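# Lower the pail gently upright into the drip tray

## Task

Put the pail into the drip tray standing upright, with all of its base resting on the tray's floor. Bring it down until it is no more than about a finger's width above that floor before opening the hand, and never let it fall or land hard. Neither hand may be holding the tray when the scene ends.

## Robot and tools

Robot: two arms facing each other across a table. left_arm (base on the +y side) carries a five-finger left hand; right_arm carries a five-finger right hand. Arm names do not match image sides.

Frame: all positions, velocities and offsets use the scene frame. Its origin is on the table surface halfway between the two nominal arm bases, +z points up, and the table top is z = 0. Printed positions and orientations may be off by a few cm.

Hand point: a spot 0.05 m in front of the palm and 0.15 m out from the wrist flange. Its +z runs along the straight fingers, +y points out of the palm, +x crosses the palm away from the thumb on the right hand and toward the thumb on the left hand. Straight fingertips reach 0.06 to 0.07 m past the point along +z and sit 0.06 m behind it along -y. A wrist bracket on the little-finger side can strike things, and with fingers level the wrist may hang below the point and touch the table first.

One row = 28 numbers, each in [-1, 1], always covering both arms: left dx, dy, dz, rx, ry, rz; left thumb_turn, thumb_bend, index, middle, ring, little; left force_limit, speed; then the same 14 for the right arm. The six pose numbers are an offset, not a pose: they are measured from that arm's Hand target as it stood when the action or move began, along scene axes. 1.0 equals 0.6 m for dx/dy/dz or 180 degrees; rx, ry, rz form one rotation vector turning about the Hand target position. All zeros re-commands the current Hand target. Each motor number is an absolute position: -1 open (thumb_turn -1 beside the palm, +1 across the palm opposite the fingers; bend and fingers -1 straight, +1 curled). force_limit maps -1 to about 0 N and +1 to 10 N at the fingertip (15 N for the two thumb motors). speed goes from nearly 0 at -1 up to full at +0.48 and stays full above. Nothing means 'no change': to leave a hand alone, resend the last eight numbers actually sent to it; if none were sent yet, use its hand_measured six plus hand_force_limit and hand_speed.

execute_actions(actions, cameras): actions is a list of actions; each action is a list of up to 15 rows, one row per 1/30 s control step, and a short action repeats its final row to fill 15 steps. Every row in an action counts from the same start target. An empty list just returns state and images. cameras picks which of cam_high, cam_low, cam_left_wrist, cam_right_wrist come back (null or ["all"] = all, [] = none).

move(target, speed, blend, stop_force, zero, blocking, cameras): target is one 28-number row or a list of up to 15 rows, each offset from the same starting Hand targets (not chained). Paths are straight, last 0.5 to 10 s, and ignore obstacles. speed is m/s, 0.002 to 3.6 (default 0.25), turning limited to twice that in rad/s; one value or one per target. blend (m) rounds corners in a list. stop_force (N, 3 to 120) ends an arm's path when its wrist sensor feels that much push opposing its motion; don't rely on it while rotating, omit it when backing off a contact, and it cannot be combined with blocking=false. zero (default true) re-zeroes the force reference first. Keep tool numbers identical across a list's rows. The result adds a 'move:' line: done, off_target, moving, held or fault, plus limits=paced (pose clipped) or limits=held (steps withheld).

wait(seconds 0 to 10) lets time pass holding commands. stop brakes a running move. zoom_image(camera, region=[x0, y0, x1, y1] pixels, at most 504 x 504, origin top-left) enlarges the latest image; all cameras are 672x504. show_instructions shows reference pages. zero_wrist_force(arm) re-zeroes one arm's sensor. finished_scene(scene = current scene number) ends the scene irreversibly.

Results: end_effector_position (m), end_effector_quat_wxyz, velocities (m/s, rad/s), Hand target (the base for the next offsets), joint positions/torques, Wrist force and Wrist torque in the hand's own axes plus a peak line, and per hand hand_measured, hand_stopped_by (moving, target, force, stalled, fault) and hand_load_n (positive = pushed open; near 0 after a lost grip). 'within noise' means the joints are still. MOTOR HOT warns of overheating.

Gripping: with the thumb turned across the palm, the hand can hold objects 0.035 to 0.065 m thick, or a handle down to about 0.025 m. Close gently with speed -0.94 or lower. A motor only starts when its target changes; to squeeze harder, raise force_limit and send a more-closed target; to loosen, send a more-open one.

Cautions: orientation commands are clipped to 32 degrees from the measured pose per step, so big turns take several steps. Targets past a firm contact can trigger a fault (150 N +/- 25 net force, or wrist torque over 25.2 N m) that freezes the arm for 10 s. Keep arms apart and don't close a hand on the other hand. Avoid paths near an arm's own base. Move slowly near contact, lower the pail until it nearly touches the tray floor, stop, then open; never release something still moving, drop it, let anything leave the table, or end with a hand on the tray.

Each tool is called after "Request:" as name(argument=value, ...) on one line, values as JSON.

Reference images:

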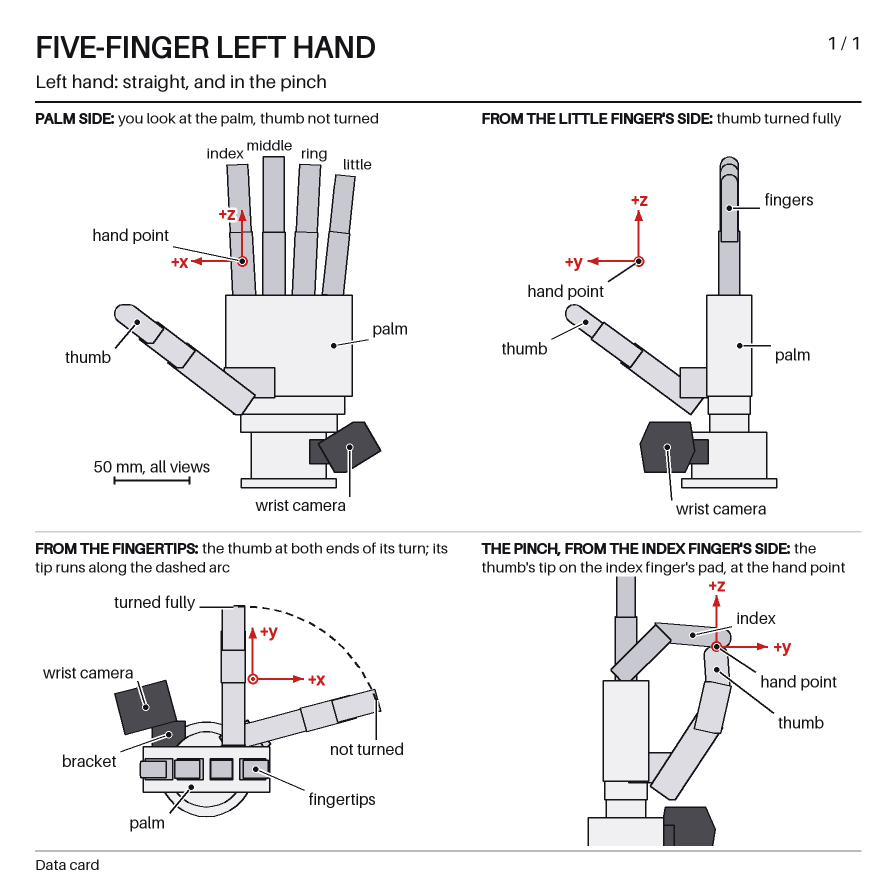

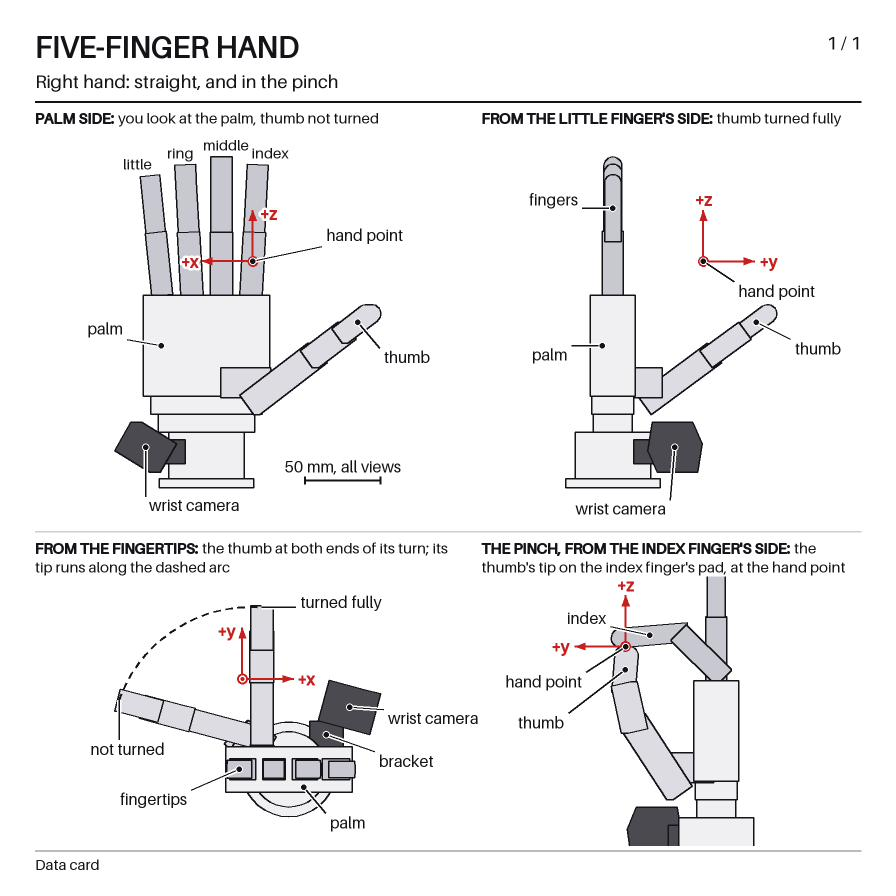

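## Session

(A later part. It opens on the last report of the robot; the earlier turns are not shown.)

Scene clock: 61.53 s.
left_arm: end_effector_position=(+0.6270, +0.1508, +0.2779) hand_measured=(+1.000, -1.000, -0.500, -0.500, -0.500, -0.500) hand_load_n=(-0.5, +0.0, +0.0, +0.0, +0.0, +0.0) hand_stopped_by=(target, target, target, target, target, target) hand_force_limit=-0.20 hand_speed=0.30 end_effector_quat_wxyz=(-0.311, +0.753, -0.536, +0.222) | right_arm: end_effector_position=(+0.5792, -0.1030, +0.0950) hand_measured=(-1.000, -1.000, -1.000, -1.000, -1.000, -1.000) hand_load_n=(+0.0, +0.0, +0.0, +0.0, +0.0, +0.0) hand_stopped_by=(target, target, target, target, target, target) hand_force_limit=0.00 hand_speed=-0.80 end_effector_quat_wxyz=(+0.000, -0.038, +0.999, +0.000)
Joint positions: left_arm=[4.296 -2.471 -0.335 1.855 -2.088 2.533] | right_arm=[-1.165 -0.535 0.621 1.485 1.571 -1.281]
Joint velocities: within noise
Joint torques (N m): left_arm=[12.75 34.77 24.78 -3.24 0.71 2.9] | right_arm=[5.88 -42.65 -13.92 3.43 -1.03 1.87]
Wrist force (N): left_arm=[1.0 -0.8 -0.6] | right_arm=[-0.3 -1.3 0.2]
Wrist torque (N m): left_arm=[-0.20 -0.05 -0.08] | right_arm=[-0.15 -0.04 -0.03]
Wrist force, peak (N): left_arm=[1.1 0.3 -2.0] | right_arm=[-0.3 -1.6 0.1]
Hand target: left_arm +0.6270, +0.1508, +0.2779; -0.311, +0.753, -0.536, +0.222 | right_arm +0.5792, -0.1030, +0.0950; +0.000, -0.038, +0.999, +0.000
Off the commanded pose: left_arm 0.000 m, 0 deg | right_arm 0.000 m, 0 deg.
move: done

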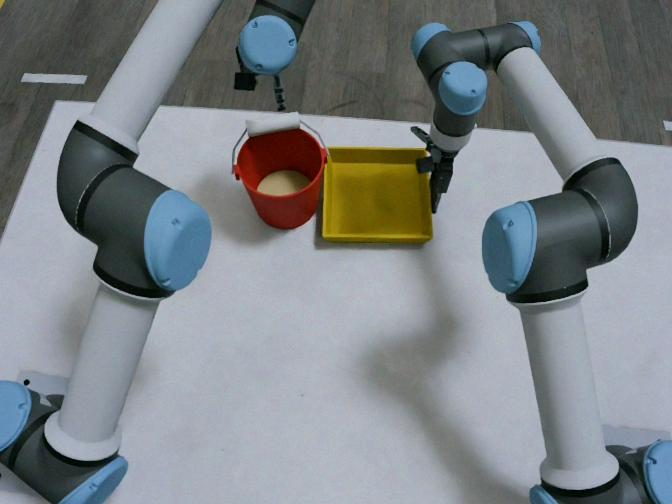

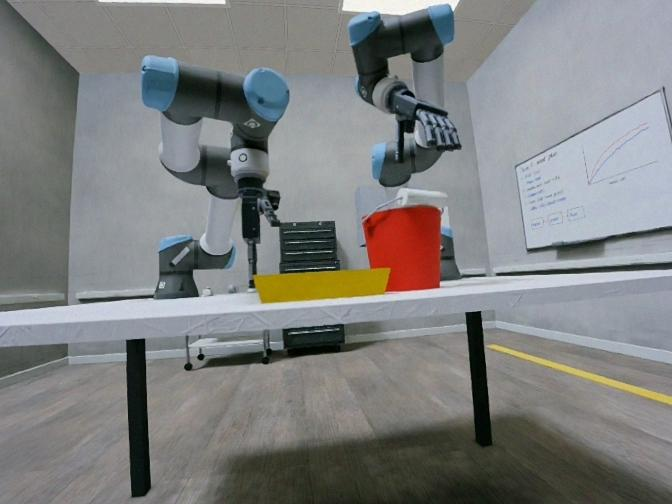

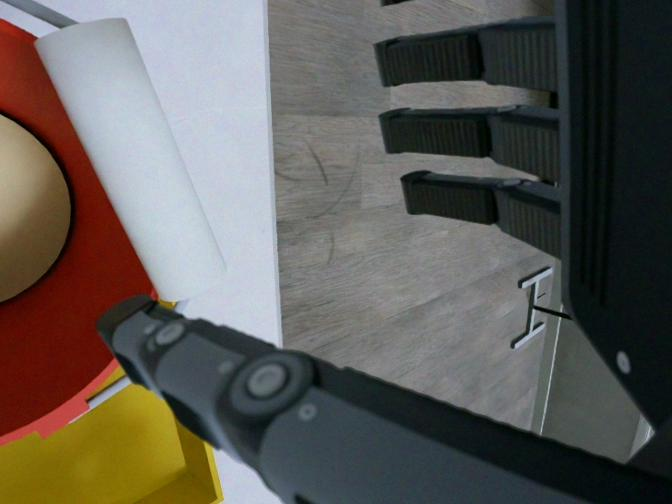

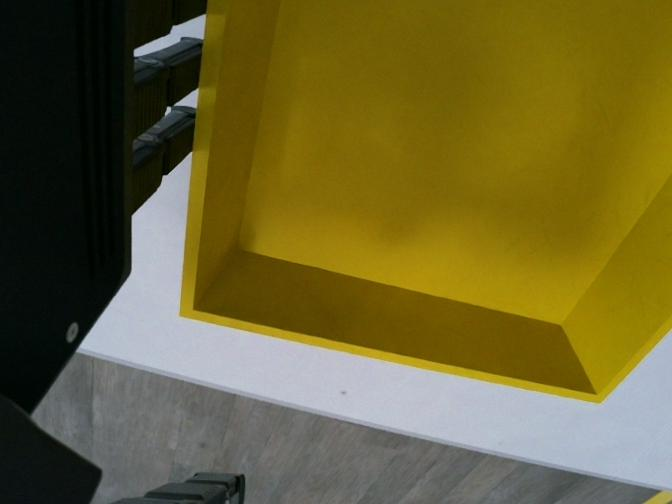

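Request:
move(target=[[-0.0025,-0.0132,-0.172,0,0,0, 1,-1,-0.5,-0.5,-0.5,-0.5,-0.2,0.3, 0,0,0,0,0,0, -1,-1,-1,-1,-1,-1,0,-0.8],[-0.0025,-0.0132,-0.172,0,0,0, 1,-1,0.1,-0.35,-0.35,0.1,-0.6,-0.6, 0,0,0,0,0,0, -1,-1,-1,-1,-1,-1,0,-0.8]], speed=0.1, cameras=["cam_high","cam_low","cam_left_wrist"])

Request:
zoom_image(camera="cam_low", region=[330, 100, 490, 310])

Scene clock: 71.30 s.
left_arm: end_effector_position=(+0.6255, +0.1428, +0.1747) hand_measured=(+1.000, -1.000, +0.100, -0.350, -0.350, +0.100) hand_load_n=(+0.0, +0.0, +0.0, +0.0, +0.0, +0.0) hand_stopped_by=(target, target, target, target, target, target) hand_force_limit=-0.60 hand_speed=-0.60 end_effector_quat_wxyz=(-0.311, +0.753, -0.536, +0.222) | right_arm: end_effector_position=(+0.5792, -0.1030, +0.0950) hand_measured=(-1.000, -1.000, -1.000, -1.000, -1.000, -1.000) hand_load_n=(+0.0, +0.0, +0.0, +0.0, +0.0, +0.0) hand_stopped_by=(target, target, target, target, target, target) hand_force_limit=0.00 hand_speed=-0.80 end_effector_quat_wxyz=(+0.000, -0.038, +0.999, +0.000)
Joint positions: left_arm=[4.284 -2.407 -0.723 2.173 -2.096 2.522] | right_arm=[-1.165 -0.535 0.621 1.485 1.571 -1.281]
Joint velocities: within noise
Joint torques (N m): left_arm=[-13.15 58.63 11.23 0.5 0.49 2.41] | right_arm=[5.61 -43.83 -13.61 2.98 -0.92 1.75]
Wrist force (N): left_arm=[1.2 -0.6 -0.5] | right_arm=[-0.4 -1.1 0.0]
Wrist torque (N m): left_arm=[-0.16 -0.06 -0.08] | right_arm=[-0.12 -0.03 -0.03]
Wrist force, peak (N): left_arm=[1.0 -1.4 -1.1] | right_arm=[-0.4 -1.5 0.3]
Hand target: left_arm +0.6255, +0.1428, +0.1747; -0.311, +0.753, -0.536, +0.222 | right_arm +0.5792, -0.1030, +0.0950; +0.000, -0.038, +0.999, +0.000
Off the commanded pose: left_arm 0.000 m, 0 deg | right_arm 0.000 m, 0 deg.
move: done
Images, in order (width x height): cam_high 672x504, cam_low 672x504, cam_left_wrist 672x504.

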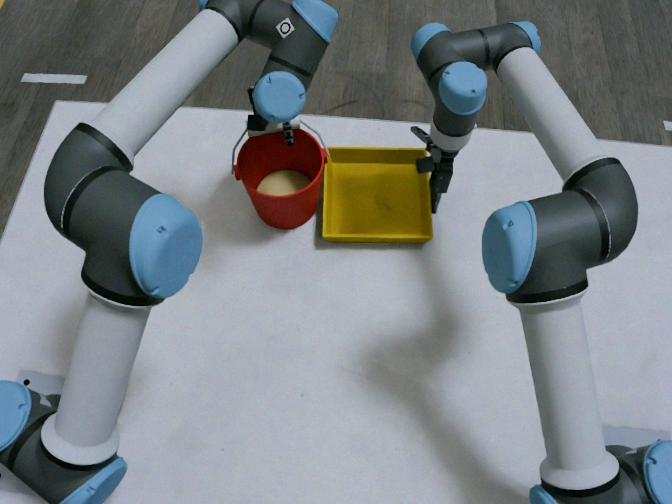

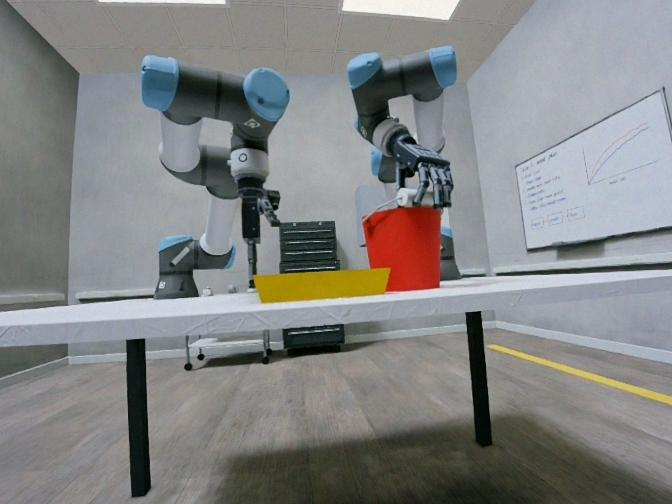

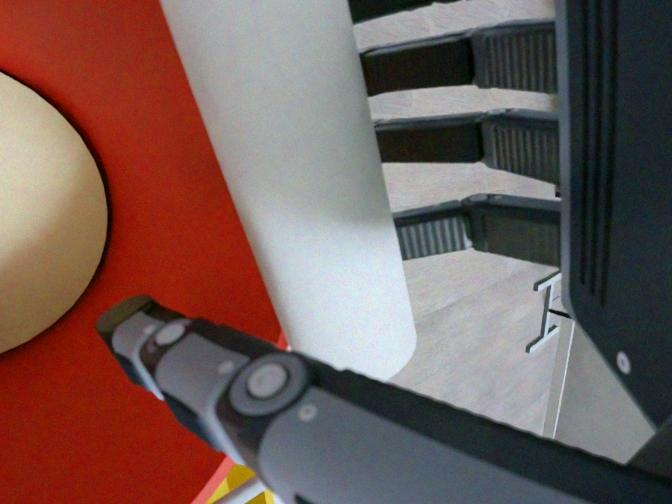

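Scaled by 2.400 from the camera's 672x504 image, which has a finer 960x720 frame.

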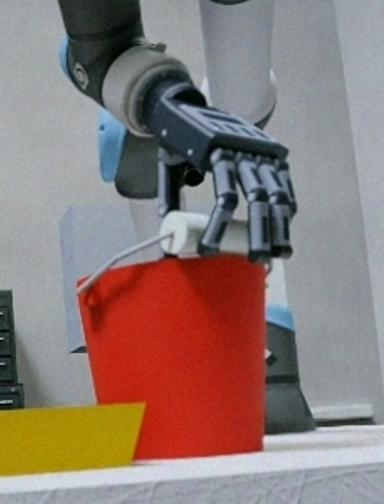

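Request:
move(target=[[-0.0109,-0.0038,0.0127,0,0,0, 1,-1,0.1,-0.35,-0.35,0.1,-0.6,-0.6, 0,0,0,0,0,0, -1,-1,-1,-1,-1,-1,0,-0.8],[-0.0293,-0.0101,0.0245,0,0,0, 1,-1,0.1,-0.35,-0.35,0.1,-0.6,-0.6, 0,0,0,0,0,0, -1,-1,-1,-1,-1,-1,0,-0.8],[-0.0677,-0.0234,0.0333,0,0,0, 1,-1,0.1,-0.35,-0.35,0.1,-0.6,-0.6, 0,0,0,0,0,0, -1,-1,-1,-1,-1,-1,0,-0.8]], speed=0.03, stop_force=4.5, cameras=["cam_high","cam_low","cam_left_wrist"])

Request:
zoom_image(camera="cam_low", region=[330, 100, 490, 310])

Request:
zoom_image(camera="cam_high", region=[215, 85, 345, 235])

Scene clock: 77.77 s.
left_arm: end_effector_position=(+0.5849, +0.1288, +0.1947) hand_measured=(+1.000, -1.000, +0.100, -0.350, -0.350, +0.100) hand_load_n=(+0.0, +0.0, +0.0, +0.0, +0.0, +0.5) hand_stopped_by=(target, target, target, target, target, target) hand_force_limit=-0.60 hand_speed=-0.60 end_effector_quat_wxyz=(-0.311, +0.753, -0.536, +0.222) | right_arm: end_effector_position=(+0.5792, -0.1030, +0.0950) hand_measured=(-1.000, -1.000, -1.000, -1.000, -1.000, -1.000) hand_load_n=(+0.0, +0.0, +0.0, -0.5, +0.5, -0.5) hand_stopped_by=(target, target, target, target, target, target) hand_force_limit=0.00 hand_speed=-0.80 end_effector_quat_wxyz=(+0.000, -0.038, +0.999, +0.000)
Joint positions: left_arm=[4.233 -2.335 -0.805 2.158 -2.124 2.473] | right_arm=[-1.165 -0.535 0.621 1.485 1.571 -1.281]
Joint velocities: within noise
Joint torques (N m): left_arm=[-14.67 56.72 11.81 0.58 -1.85 -2.52] | right_arm=[4.98 -43.9 -13.79 2.65 -1.08 1.91]
Wrist force (N): left_arm=[1.1 -0.6 -0.2] | right_arm=[-0.5 -1.3 0.0]
Wrist torque (N m): left_arm=[-0.13 -0.03 -0.05] | right_arm=[-0.14 0.00 -0.04]
Wrist force, peak (N): left_arm=[0.9 -1.9 0.1] | right_arm=[-0.4 -1.5 0.4]
Hand target: left_arm +0.5849, +0.1288, +0.1947; -0.311, +0.753, -0.536, +0.222 | right_arm +0.5792, -0.1030, +0.0950; +0.000, -0.038, +0.999, +0.000
Off the commanded pose: left_arm 0.000 m, 0 deg | right_arm 0.000 m, 0 deg.
move: done
Images, in order (width x height): cam_high 672x504, cam_low 672x504, cam_left_wrist 672x504.

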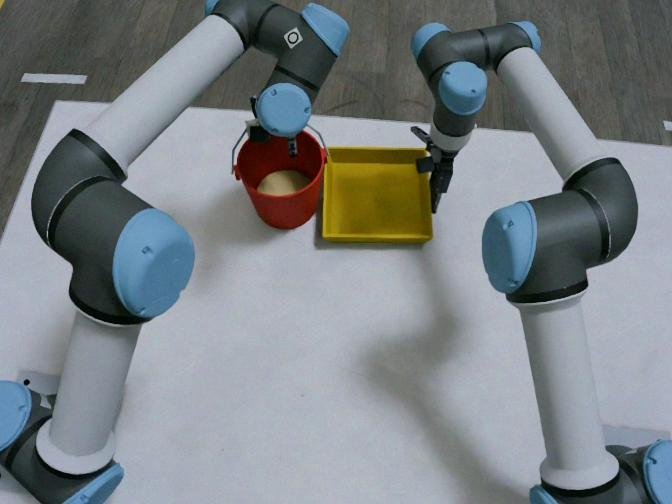

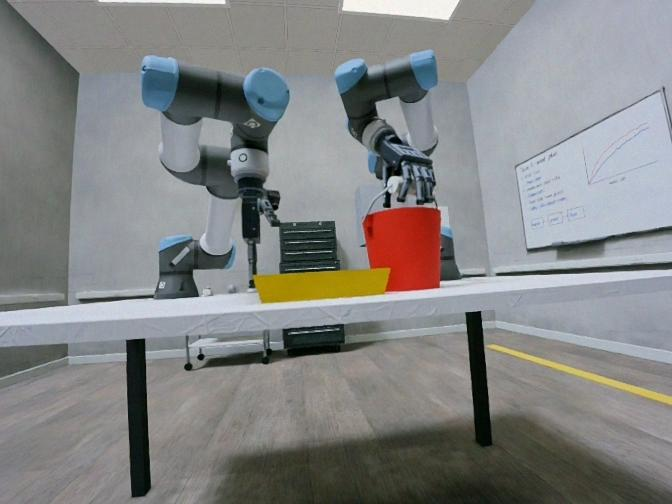

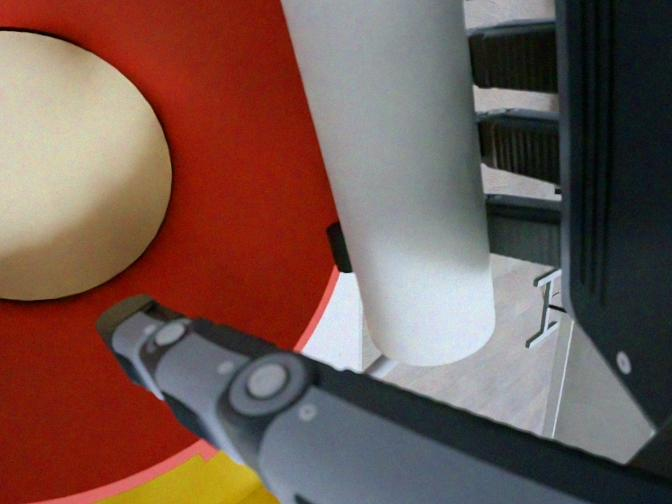

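Scaled by 2.400 from the camera's 672x504 image, which has a finer 960x720 frame.

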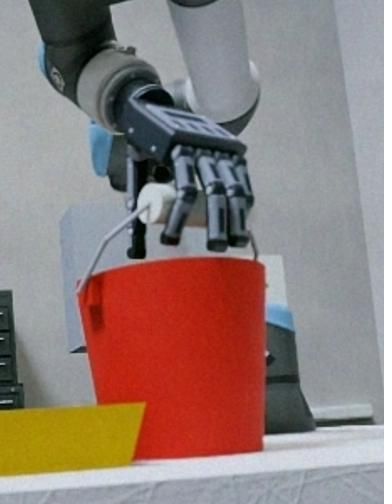

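Scaled by 3.360 from the camera's 672x504 image, which has a finer 960x720 frame.

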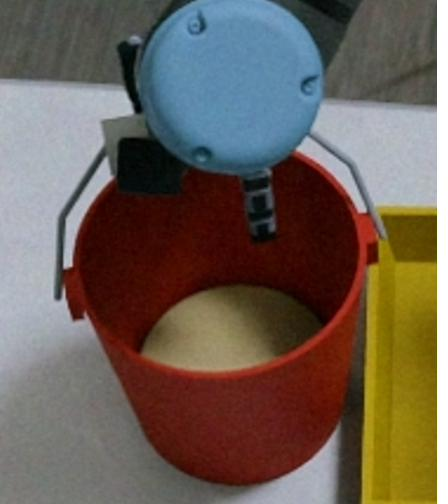

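Request:
move(target=[[-0.0347,-0.012,-0.0033,0,0,0, 1,-1,0.4,0.4,0.4,0.4,-0.4,-0.8, 0,0,0,0,0,0, -1,-1,-1,-1,-1,-1,0,-0.8],[-0.0347,-0.012,-0.01,0,0,0, 1,-1,1,1,1,1,-0.4,-0.85, 0,0,0,0,0,0, -1,-1,-1,-1,-1,-1,0,-0.8],[-0.0347,-0.012,-0.01,0,0,0, 1,0.5,1,1,1,1,-0.6,-0.8, 0,0,0,0,0,0, -1,-1,-1,-1,-1,-1,0,-0.8]], speed=0.03)

Request:
zoom_image(camera="cam_low", region=[330, 100, 490, 310])

Request:
zoom_image(camera="cam_high", region=[215, 85, 445, 255])

Scene clock: 85.77 s.
left_arm: end_effector_position=(+0.5641, +0.1216, +0.1887) hand_measured=(+1.000, -0.526, +0.746, +0.732, +0.718, +0.746) hand_load_n=(+0.5, +3.0, +5.0, +0.0, +0.0, +5.0) hand_stopped_by=(target, force, force, force, force, force) hand_force_limit=-0.60 hand_speed=-0.80 end_effector_quat_wxyz=(-0.311, +0.753, -0.536, +0.222) | right_arm: end_effector_position=(+0.5792, -0.1030, +0.0950) hand_measured=(-1.000, -1.000, -1.000, -1.000, -1.000, -1.000) hand_load_n=(+0.0, +0.0, +0.0, +0.0, +0.0, +0.0) hand_stopped_by=(target, target, target, target, target, target) hand_force_limit=0.00 hand_speed=-0.80 end_effector_quat_wxyz=(+0.000, -0.038, +0.999, +0.000)
Joint positions: left_arm=[4.205 -2.304 -0.878 2.185 -2.14 2.445] | right_arm=[-1.165 -0.535 0.621 1.485 1.571 -1.281]
Joint velocities: within noise
Joint torques (N m): left_arm=[-8.53 54.58 27.51 -0.08 -1.53 -1.33] | right_arm=[5.45 -44.49 -12.01 2.25 -0.97 1.55]
Wrist force (N): left_arm=[1.4 5.5 5.2] | right_arm=[0.0 -1.3 0.2]
Wrist torque (N m): left_arm=[0.02 0.11 -0.28] | right_arm=[-0.15 -0.07 -0.01]
Wrist force, peak (N): left_arm=[1.3 5.7 5.5] | right_arm=[-0.4 -1.6 0.1]
Hand target: left_arm +0.5641, +0.1216, +0.1887; -0.311, +0.753, -0.536, +0.222 | right_arm +0.5792, -0.1030, +0.0950; +0.000, -0.038, +0.999, +0.000
Off the commanded pose: left_arm 0.000 m, 0 deg | right_arm 0.000 m, 0 deg.
move: done

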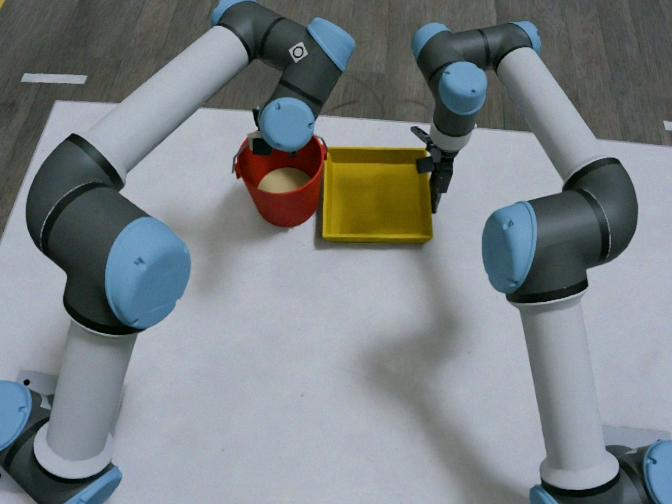

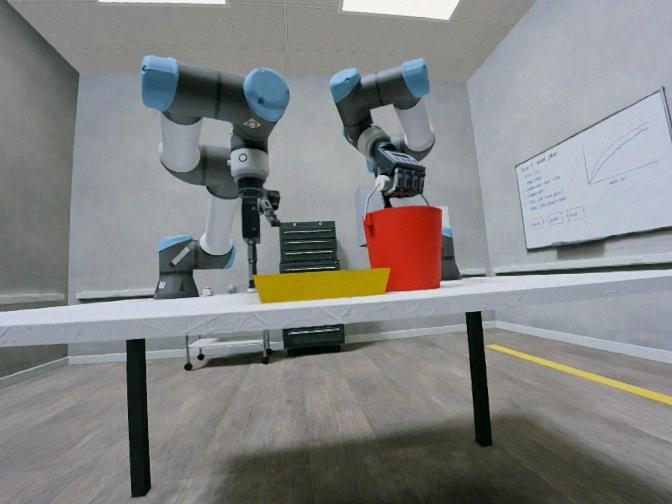

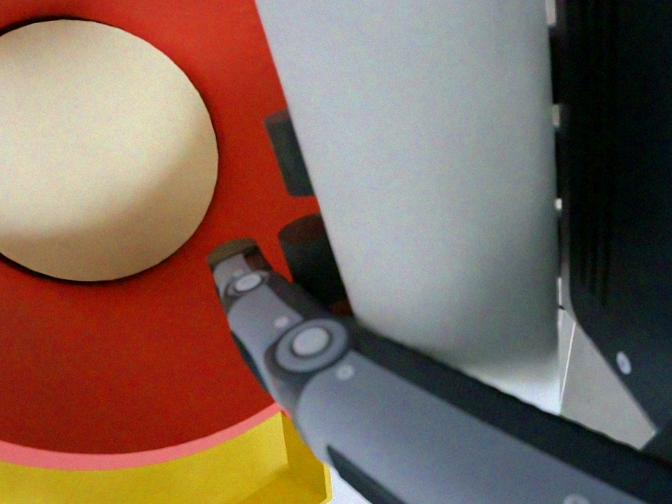

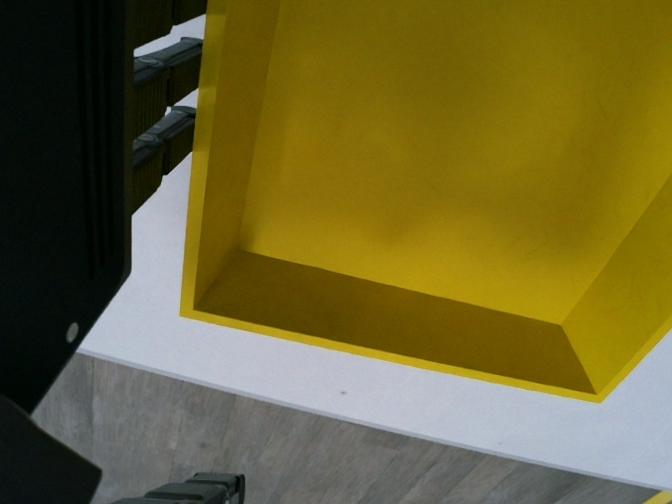

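Scaled by 2.400 from the camera's 672x504 image, which has a finer 960x720 frame.

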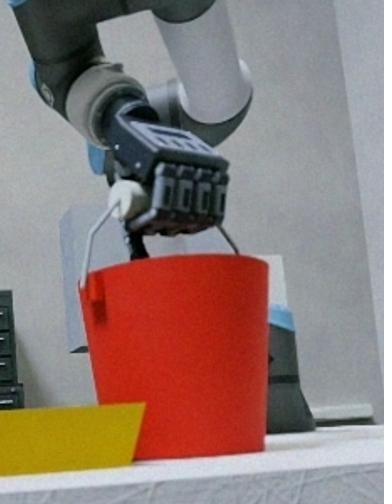

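Scaled by 2.191 from the camera's 672x504 image, which has a finer 960x720 frame.

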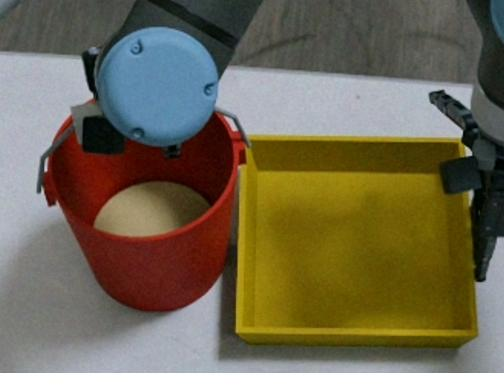

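Request:
move(target=[[0,0,0.1167,0,0,0, 1,0.5,1,1,1,1,-0.6,-0.8, 0,0,0,0,0,0, -1,-1,-1,-1,-1,-1,0,-0.8],[0,0,0.1167,0,0,-0.3056, 1,0.5,1,1,1,1,-0.6,-0.8, -0.0093,0.1247,0,0,0,0, -1,-1,-1,-1,-1,-1,0,-0.8],[-0.0548,-0.2417,0.1167,0,0,-0.3056, 1,0.5,1,1,1,1,-0.6,-0.8, -0.01,-0.1583,0.1333,0,0,0, -1,-1,-1,-1,-1,-1,0,-0.8]], speed=[0.1,0.28,0.17], cameras=["cam_high","cam_low","cam_left_wrist"])

Request:
zoom_image(camera="cam_high", region=[270, 90, 450, 270])

Request:
zoom_image(camera="cam_low", region=[220, 100, 440, 320])

Scene clock: 97.40 s.
left_arm: end_effector_position=(+0.5312, -0.0234, +0.2587) hand_measured=(+1.000, -0.526, +0.746, +0.732, +0.718, +0.746) hand_load_n=(+0.5, +3.0, +3.0, +0.5, +0.0, +5.5) hand_stopped_by=(target, force, force, force, force, force) hand_force_limit=-0.60 hand_speed=-0.80 end_effector_quat_wxyz=(-0.173, +0.420, -0.823, +0.341) | right_arm: end_effector_position=(+0.5732, -0.1980, +0.1750) hand_measured=(-1.000, -1.000, -1.000, -1.000, -1.000, -1.000) hand_load_n=(+0.0, +0.0, +0.0, +0.0, +0.0, +0.0) hand_stopped_by=(target, target, target, target, target, target) hand_force_limit=0.00 hand_speed=-0.80 end_effector_quat_wxyz=(+0.000, -0.038, +0.999, +0.000)
Joint positions: left_arm=[4.179 -2.397 -0.492 2.102 -1.523 3.188] | right_arm=[-1.306 -0.744 0.808 1.507 1.571 -1.422]
Joint velocities: within noise
Joint torques (N m): left_arm=[-13.35 40.54 33.55 -2.27 -1.23 -2.57] | right_arm=[-6.67 -59.89 -11.6 -0.1 -1.13 -2.13]
Wrist force (N): left_arm=[1.7 5.4 5.3] | right_arm=[-0.5 -0.2 -0.5]
Wrist torque (N m): left_arm=[-0.01 0.17 -0.34] | right_arm=[0.03 0.01 -0.02]
Wrist force, peak (N): left_arm=[1.3 6.3 6.2] | right_arm=[-0.5 -1.5 -1.2]
Hand target: left_arm +0.5312, -0.0234, +0.2587; +0.173, -0.420, +0.823, -0.341 | right_arm +0.5732, -0.1980, +0.1750; +0.000, -0.038, +0.999, +0.000
Off the commanded pose: left_arm 0.000 m, 0 deg | right_arm 0.000 m, 0 deg.
move: done
Images, in order (width x height): cam_high 672x504, cam_low 672x504, cam_left_wrist 672x504.

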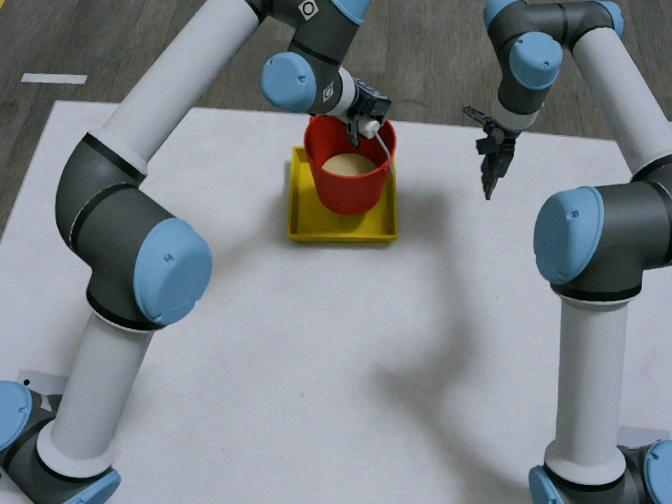

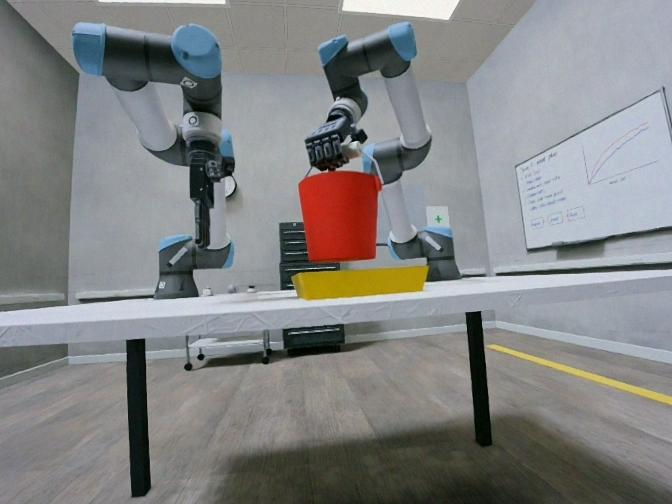

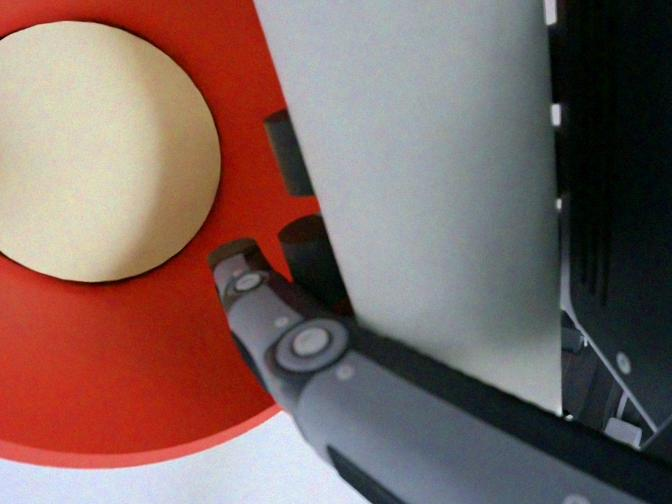

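Scaled by 2.800 from the camera's 672x504 image, which has a finer 960x720 frame.

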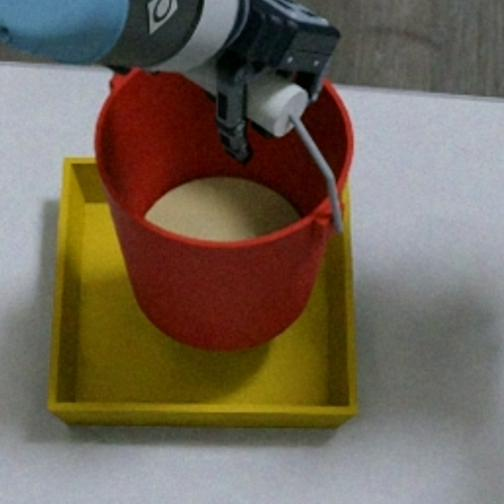

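Scaled by 2.291 from the camera's 672x504 image, which has a finer 960x720 frame.

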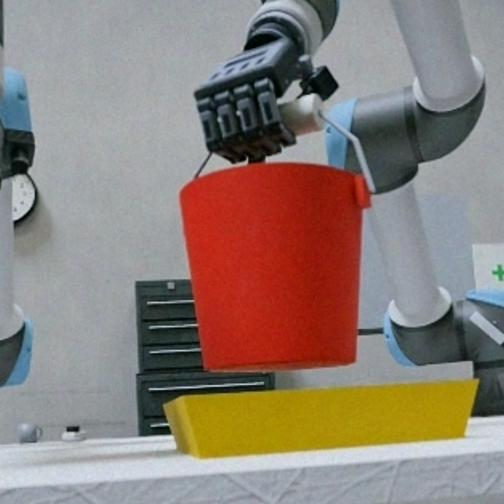

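Request:
move(target=[[0.0017,0.0233,-0.075,0,0,0, 1,0.5,1,1,1,1,-0.6,-0.8, 0,0,0,0,0,0, -1,-1,-1,-1,-1,-1,0,-0.8],[0.0017,0.0233,-0.145,0,0,0, 1,0.5,1,1,1,1,-0.6,-0.8, 0,0,0,0,0,0, -1,-1,-1,-1,-1,-1,0,-0.8]], speed=[0.06,0.016], stop_force=6, cameras=["cam_high","cam_low"])

Request:
zoom_image(camera="cam_high", region=[270, 90, 450, 270])

Request:
zoom_image(camera="cam_low", region=[220, 100, 440, 320])

Scene clock: 105.30 s.
left_arm: end_effector_position=(+0.5322, -0.0095, +0.1912) hand_measured=(+1.000, -0.526, +0.746, +0.732, +0.718, +0.746) hand_load_n=(+0.5, +2.5, +4.5, +0.5, +0.0, +0.0) hand_stopped_by=(target, force, force, force, force, force) hand_force_limit=-0.60 hand_speed=-0.80 end_effector_quat_wxyz=(-0.173, +0.420, -0.823, +0.341) | right_arm: end_effector_position=(+0.5732, -0.1980, +0.1750) hand_measured=(-1.000, -1.000, -1.000, -1.000, -1.000, -1.000) hand_load_n=(+0.0, +0.0, +0.0, +0.0, +0.0, +0.0) hand_stopped_by=(target, target, target, target, target, target) hand_force_limit=0.00 hand_speed=-0.80 end_effector_quat_wxyz=(+0.000, -0.038, +0.999, +0.000)
Joint positions: left_arm=[4.199 -2.325 -0.794 2.331 -1.509 3.202] | right_arm=[-1.306 -0.744 0.808 1.507 1.571 -1.422]
Joint velocities: within noise
Joint torques (N m): left_arm=[14.2 42.92 30.21 -2.72 0.82 2.73] | right_arm=[-6.89 -61.4 -12.01 -0.11 -1.17 -2.25]
Wrist force (N): left_arm=[1.5 3.3 3.3] | right_arm=[-0.3 -0.3 -0.3]
Wrist torque (N m): left_arm=[-0.08 -0.09 -0.06] | right_arm=[0.02 -0.02 -0.02]
Wrist force, peak (N): left_arm=[1.4 5.9 5.6] | right_arm=[-0.5 -0.2 -0.8]
Hand target: left_arm +0.5322, -0.0095, +0.1912; +0.173, -0.420, +0.823, -0.341 (not the last commanded pose) | right_arm +0.5732, -0.1980, +0.1750; +0.000, -0.038, +0.999, +0.000
Off the commanded pose: left_arm 0.019 m, 0 deg | right_arm 0.000 m, 0 deg.
move: contact (left_arm); path passed 1 of 2 targets
Images, in order (width x height): cam_high 672x504, cam_low 672x504.

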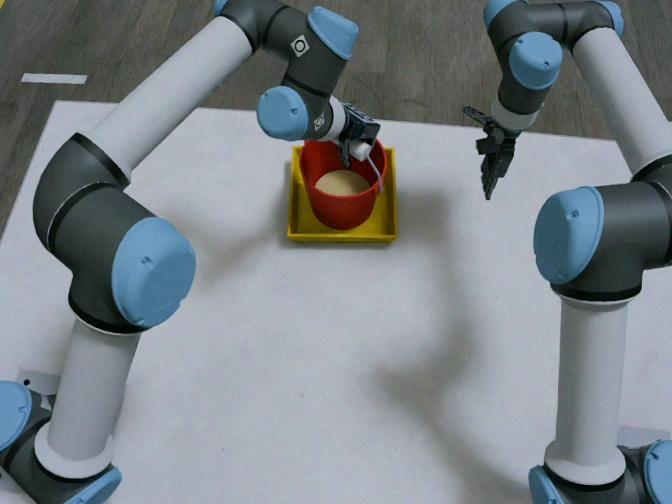

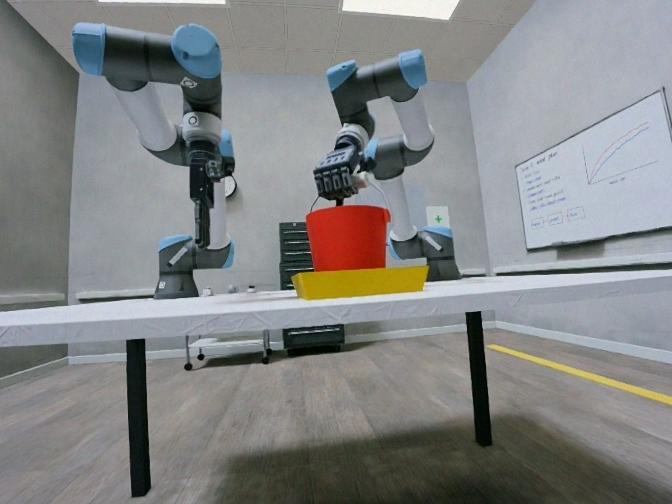

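Scaled by 2.800 from the camera's 672x504 image, which has a finer 960x720 frame.

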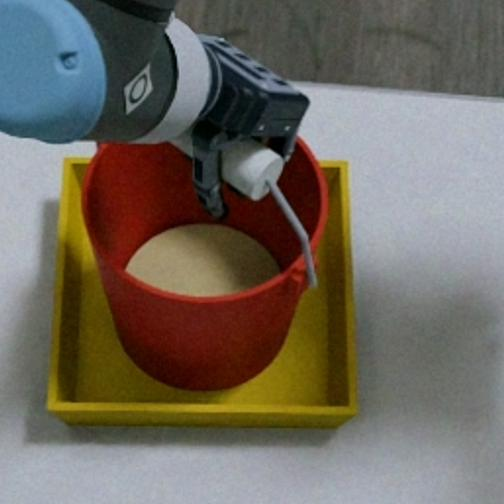

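Scaled by 2.291 from the camera's 672x504 image, which has a finer 960x720 frame.

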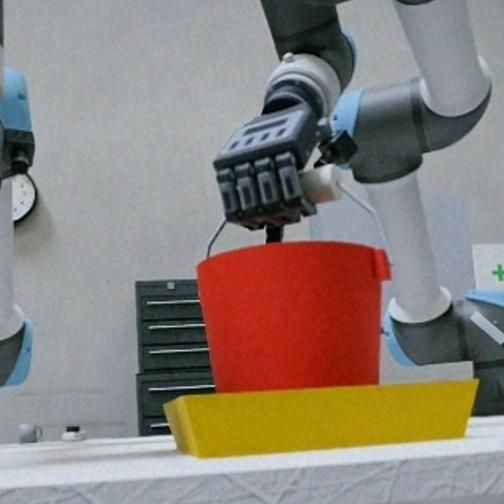

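Request:
move(target=[[0,0,-0.0058,0,0,0, 1,0.5,1,1,1,1,-0.6,-0.8, 0,0,0,0,0,0, -1,-1,-1,-1,-1,-1,0,-0.8],[0,0,-0.0058,0,0,0, 1,-1,0.3,0.3,0.3,0.3,-0.4,-0.5, 0,0,0,0,0,0, -1,-1,-1,-1,-1,-1,0,-0.8],[0,0,-0.0058,0,0,0, 1,-1,-0.8,-0.8,-0.8,-0.8,-0.4,-0.3, 0,0,0,0,0,0, -1,-1,-1,-1,-1,-1,0,-0.8],[-0.124,0.0902,0.1474,0,0,0, 1,-1,-0.8,-0.8,-0.8,-0.8,-0.4,-0.3, 0,0,0,0,0,0, -1,-1,-1,-1,-1,-1,0,-0.8]], speed=[0.01,0.05,0.05,0.1])

Request:
zoom_image(camera="cam_high", region=[270, 90, 450, 270])

Request:
zoom_image(camera="cam_low", region=[220, 100, 440, 320])

Scene clock: 112.13 s.
left_arm: end_effector_position=(+0.4579, +0.0446, +0.2795) hand_measured=(+1.000, -1.000, -0.800, -0.800, -0.800, -0.800) hand_load_n=(+0.0, +0.0, +0.0, +0.0, +0.0, +0.0) hand_stopped_by=(target, target, target, target, target, target) hand_force_limit=-0.40 hand_speed=-0.30 end_effector_quat_wxyz=(-0.173, +0.420, -0.823, +0.341) | right_arm: end_effector_position=(+0.5732, -0.1980, +0.1750) hand_measured=(-1.000, -1.000, -1.000, -1.000, -1.000, -1.000) hand_load_n=(+0.0, +0.0, +0.0, +0.0, +0.0, +0.0) hand_stopped_by=(target, target, target, target, target, target) hand_force_limit=0.00 hand_speed=-0.80 end_effector_quat_wxyz=(+0.000, -0.038, +0.999, +0.000)
Joint positions: left_arm=[4.215 -2.057 -1.005 2.273 -1.498 3.214] | right_arm=[-1.306 -0.744 0.808 1.507 1.571 -1.422]
Joint velocities: within noise
Joint torques (N m): left_arm=[13.7 49.2 13.15 -2.63 1.55 2.92] | right_arm=[-6.45 -61.09 -12.44 -0.09 -1.3 -2.13]
Wrist force (N): left_arm=[1.5 -0.5 -0.4] | right_arm=[-0.5 -0.2 -0.4]
Wrist torque (N m): left_arm=[-0.18 -0.12 -0.05] | right_arm=[0.02 0.00 -0.02]
Wrist force, peak (N): left_arm=[0.4 0.2 -5.6] | right_arm=[-0.7 -0.3 -0.6]
Hand target: left_arm +0.4578, +0.0447, +0.2796; +0.173, -0.420, +0.823, -0.341 | right_arm +0.5732, -0.1980, +0.1750; +0.000, -0.038, +0.999, +0.000
Off the commanded pose: left_arm 0.000 m, 0 deg | right_arm 0.000 m, 0 deg.
move: done

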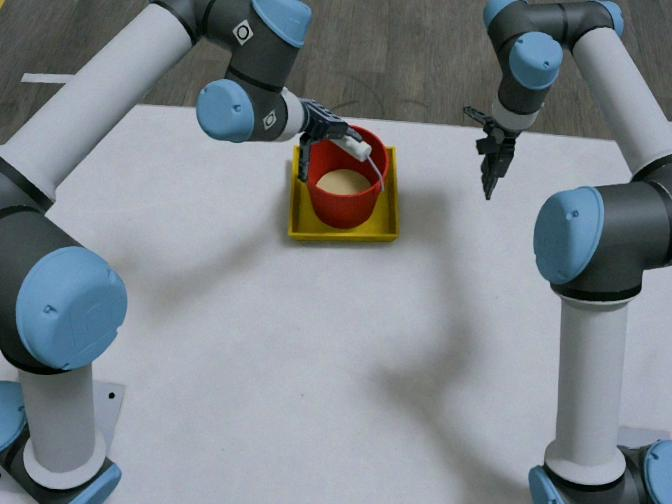

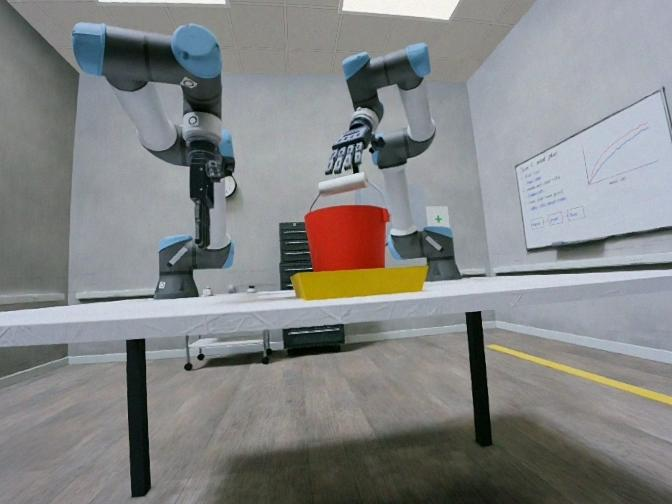

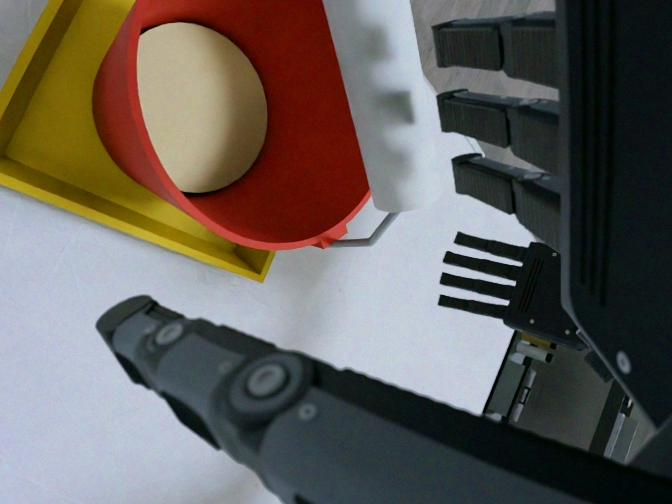

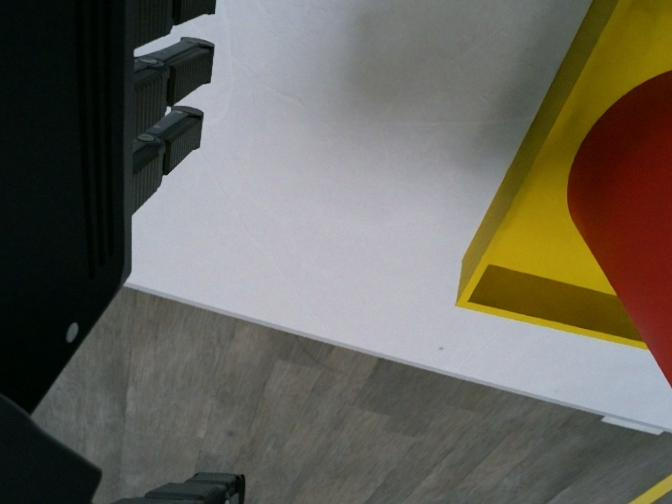

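Scaled by 2.800 from the camera's 672x504 image, which has a finer 960x720 frame.

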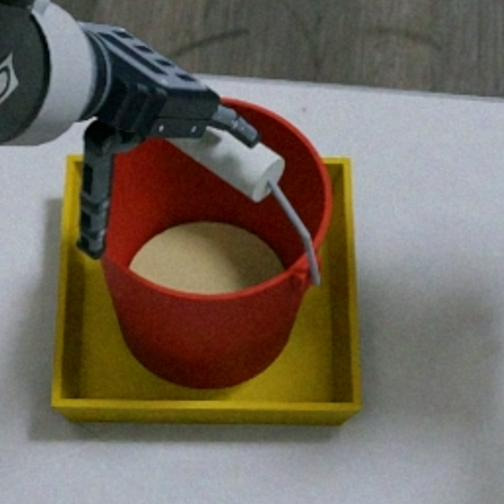

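Scaled by 2.291 from the camera's 672x504 image, which has a finer 960x720 frame.

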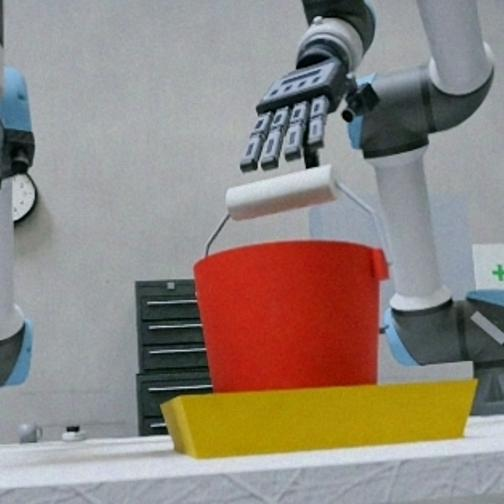

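Request:
finished_scene(scene=3)

The scene is finished: the task was done.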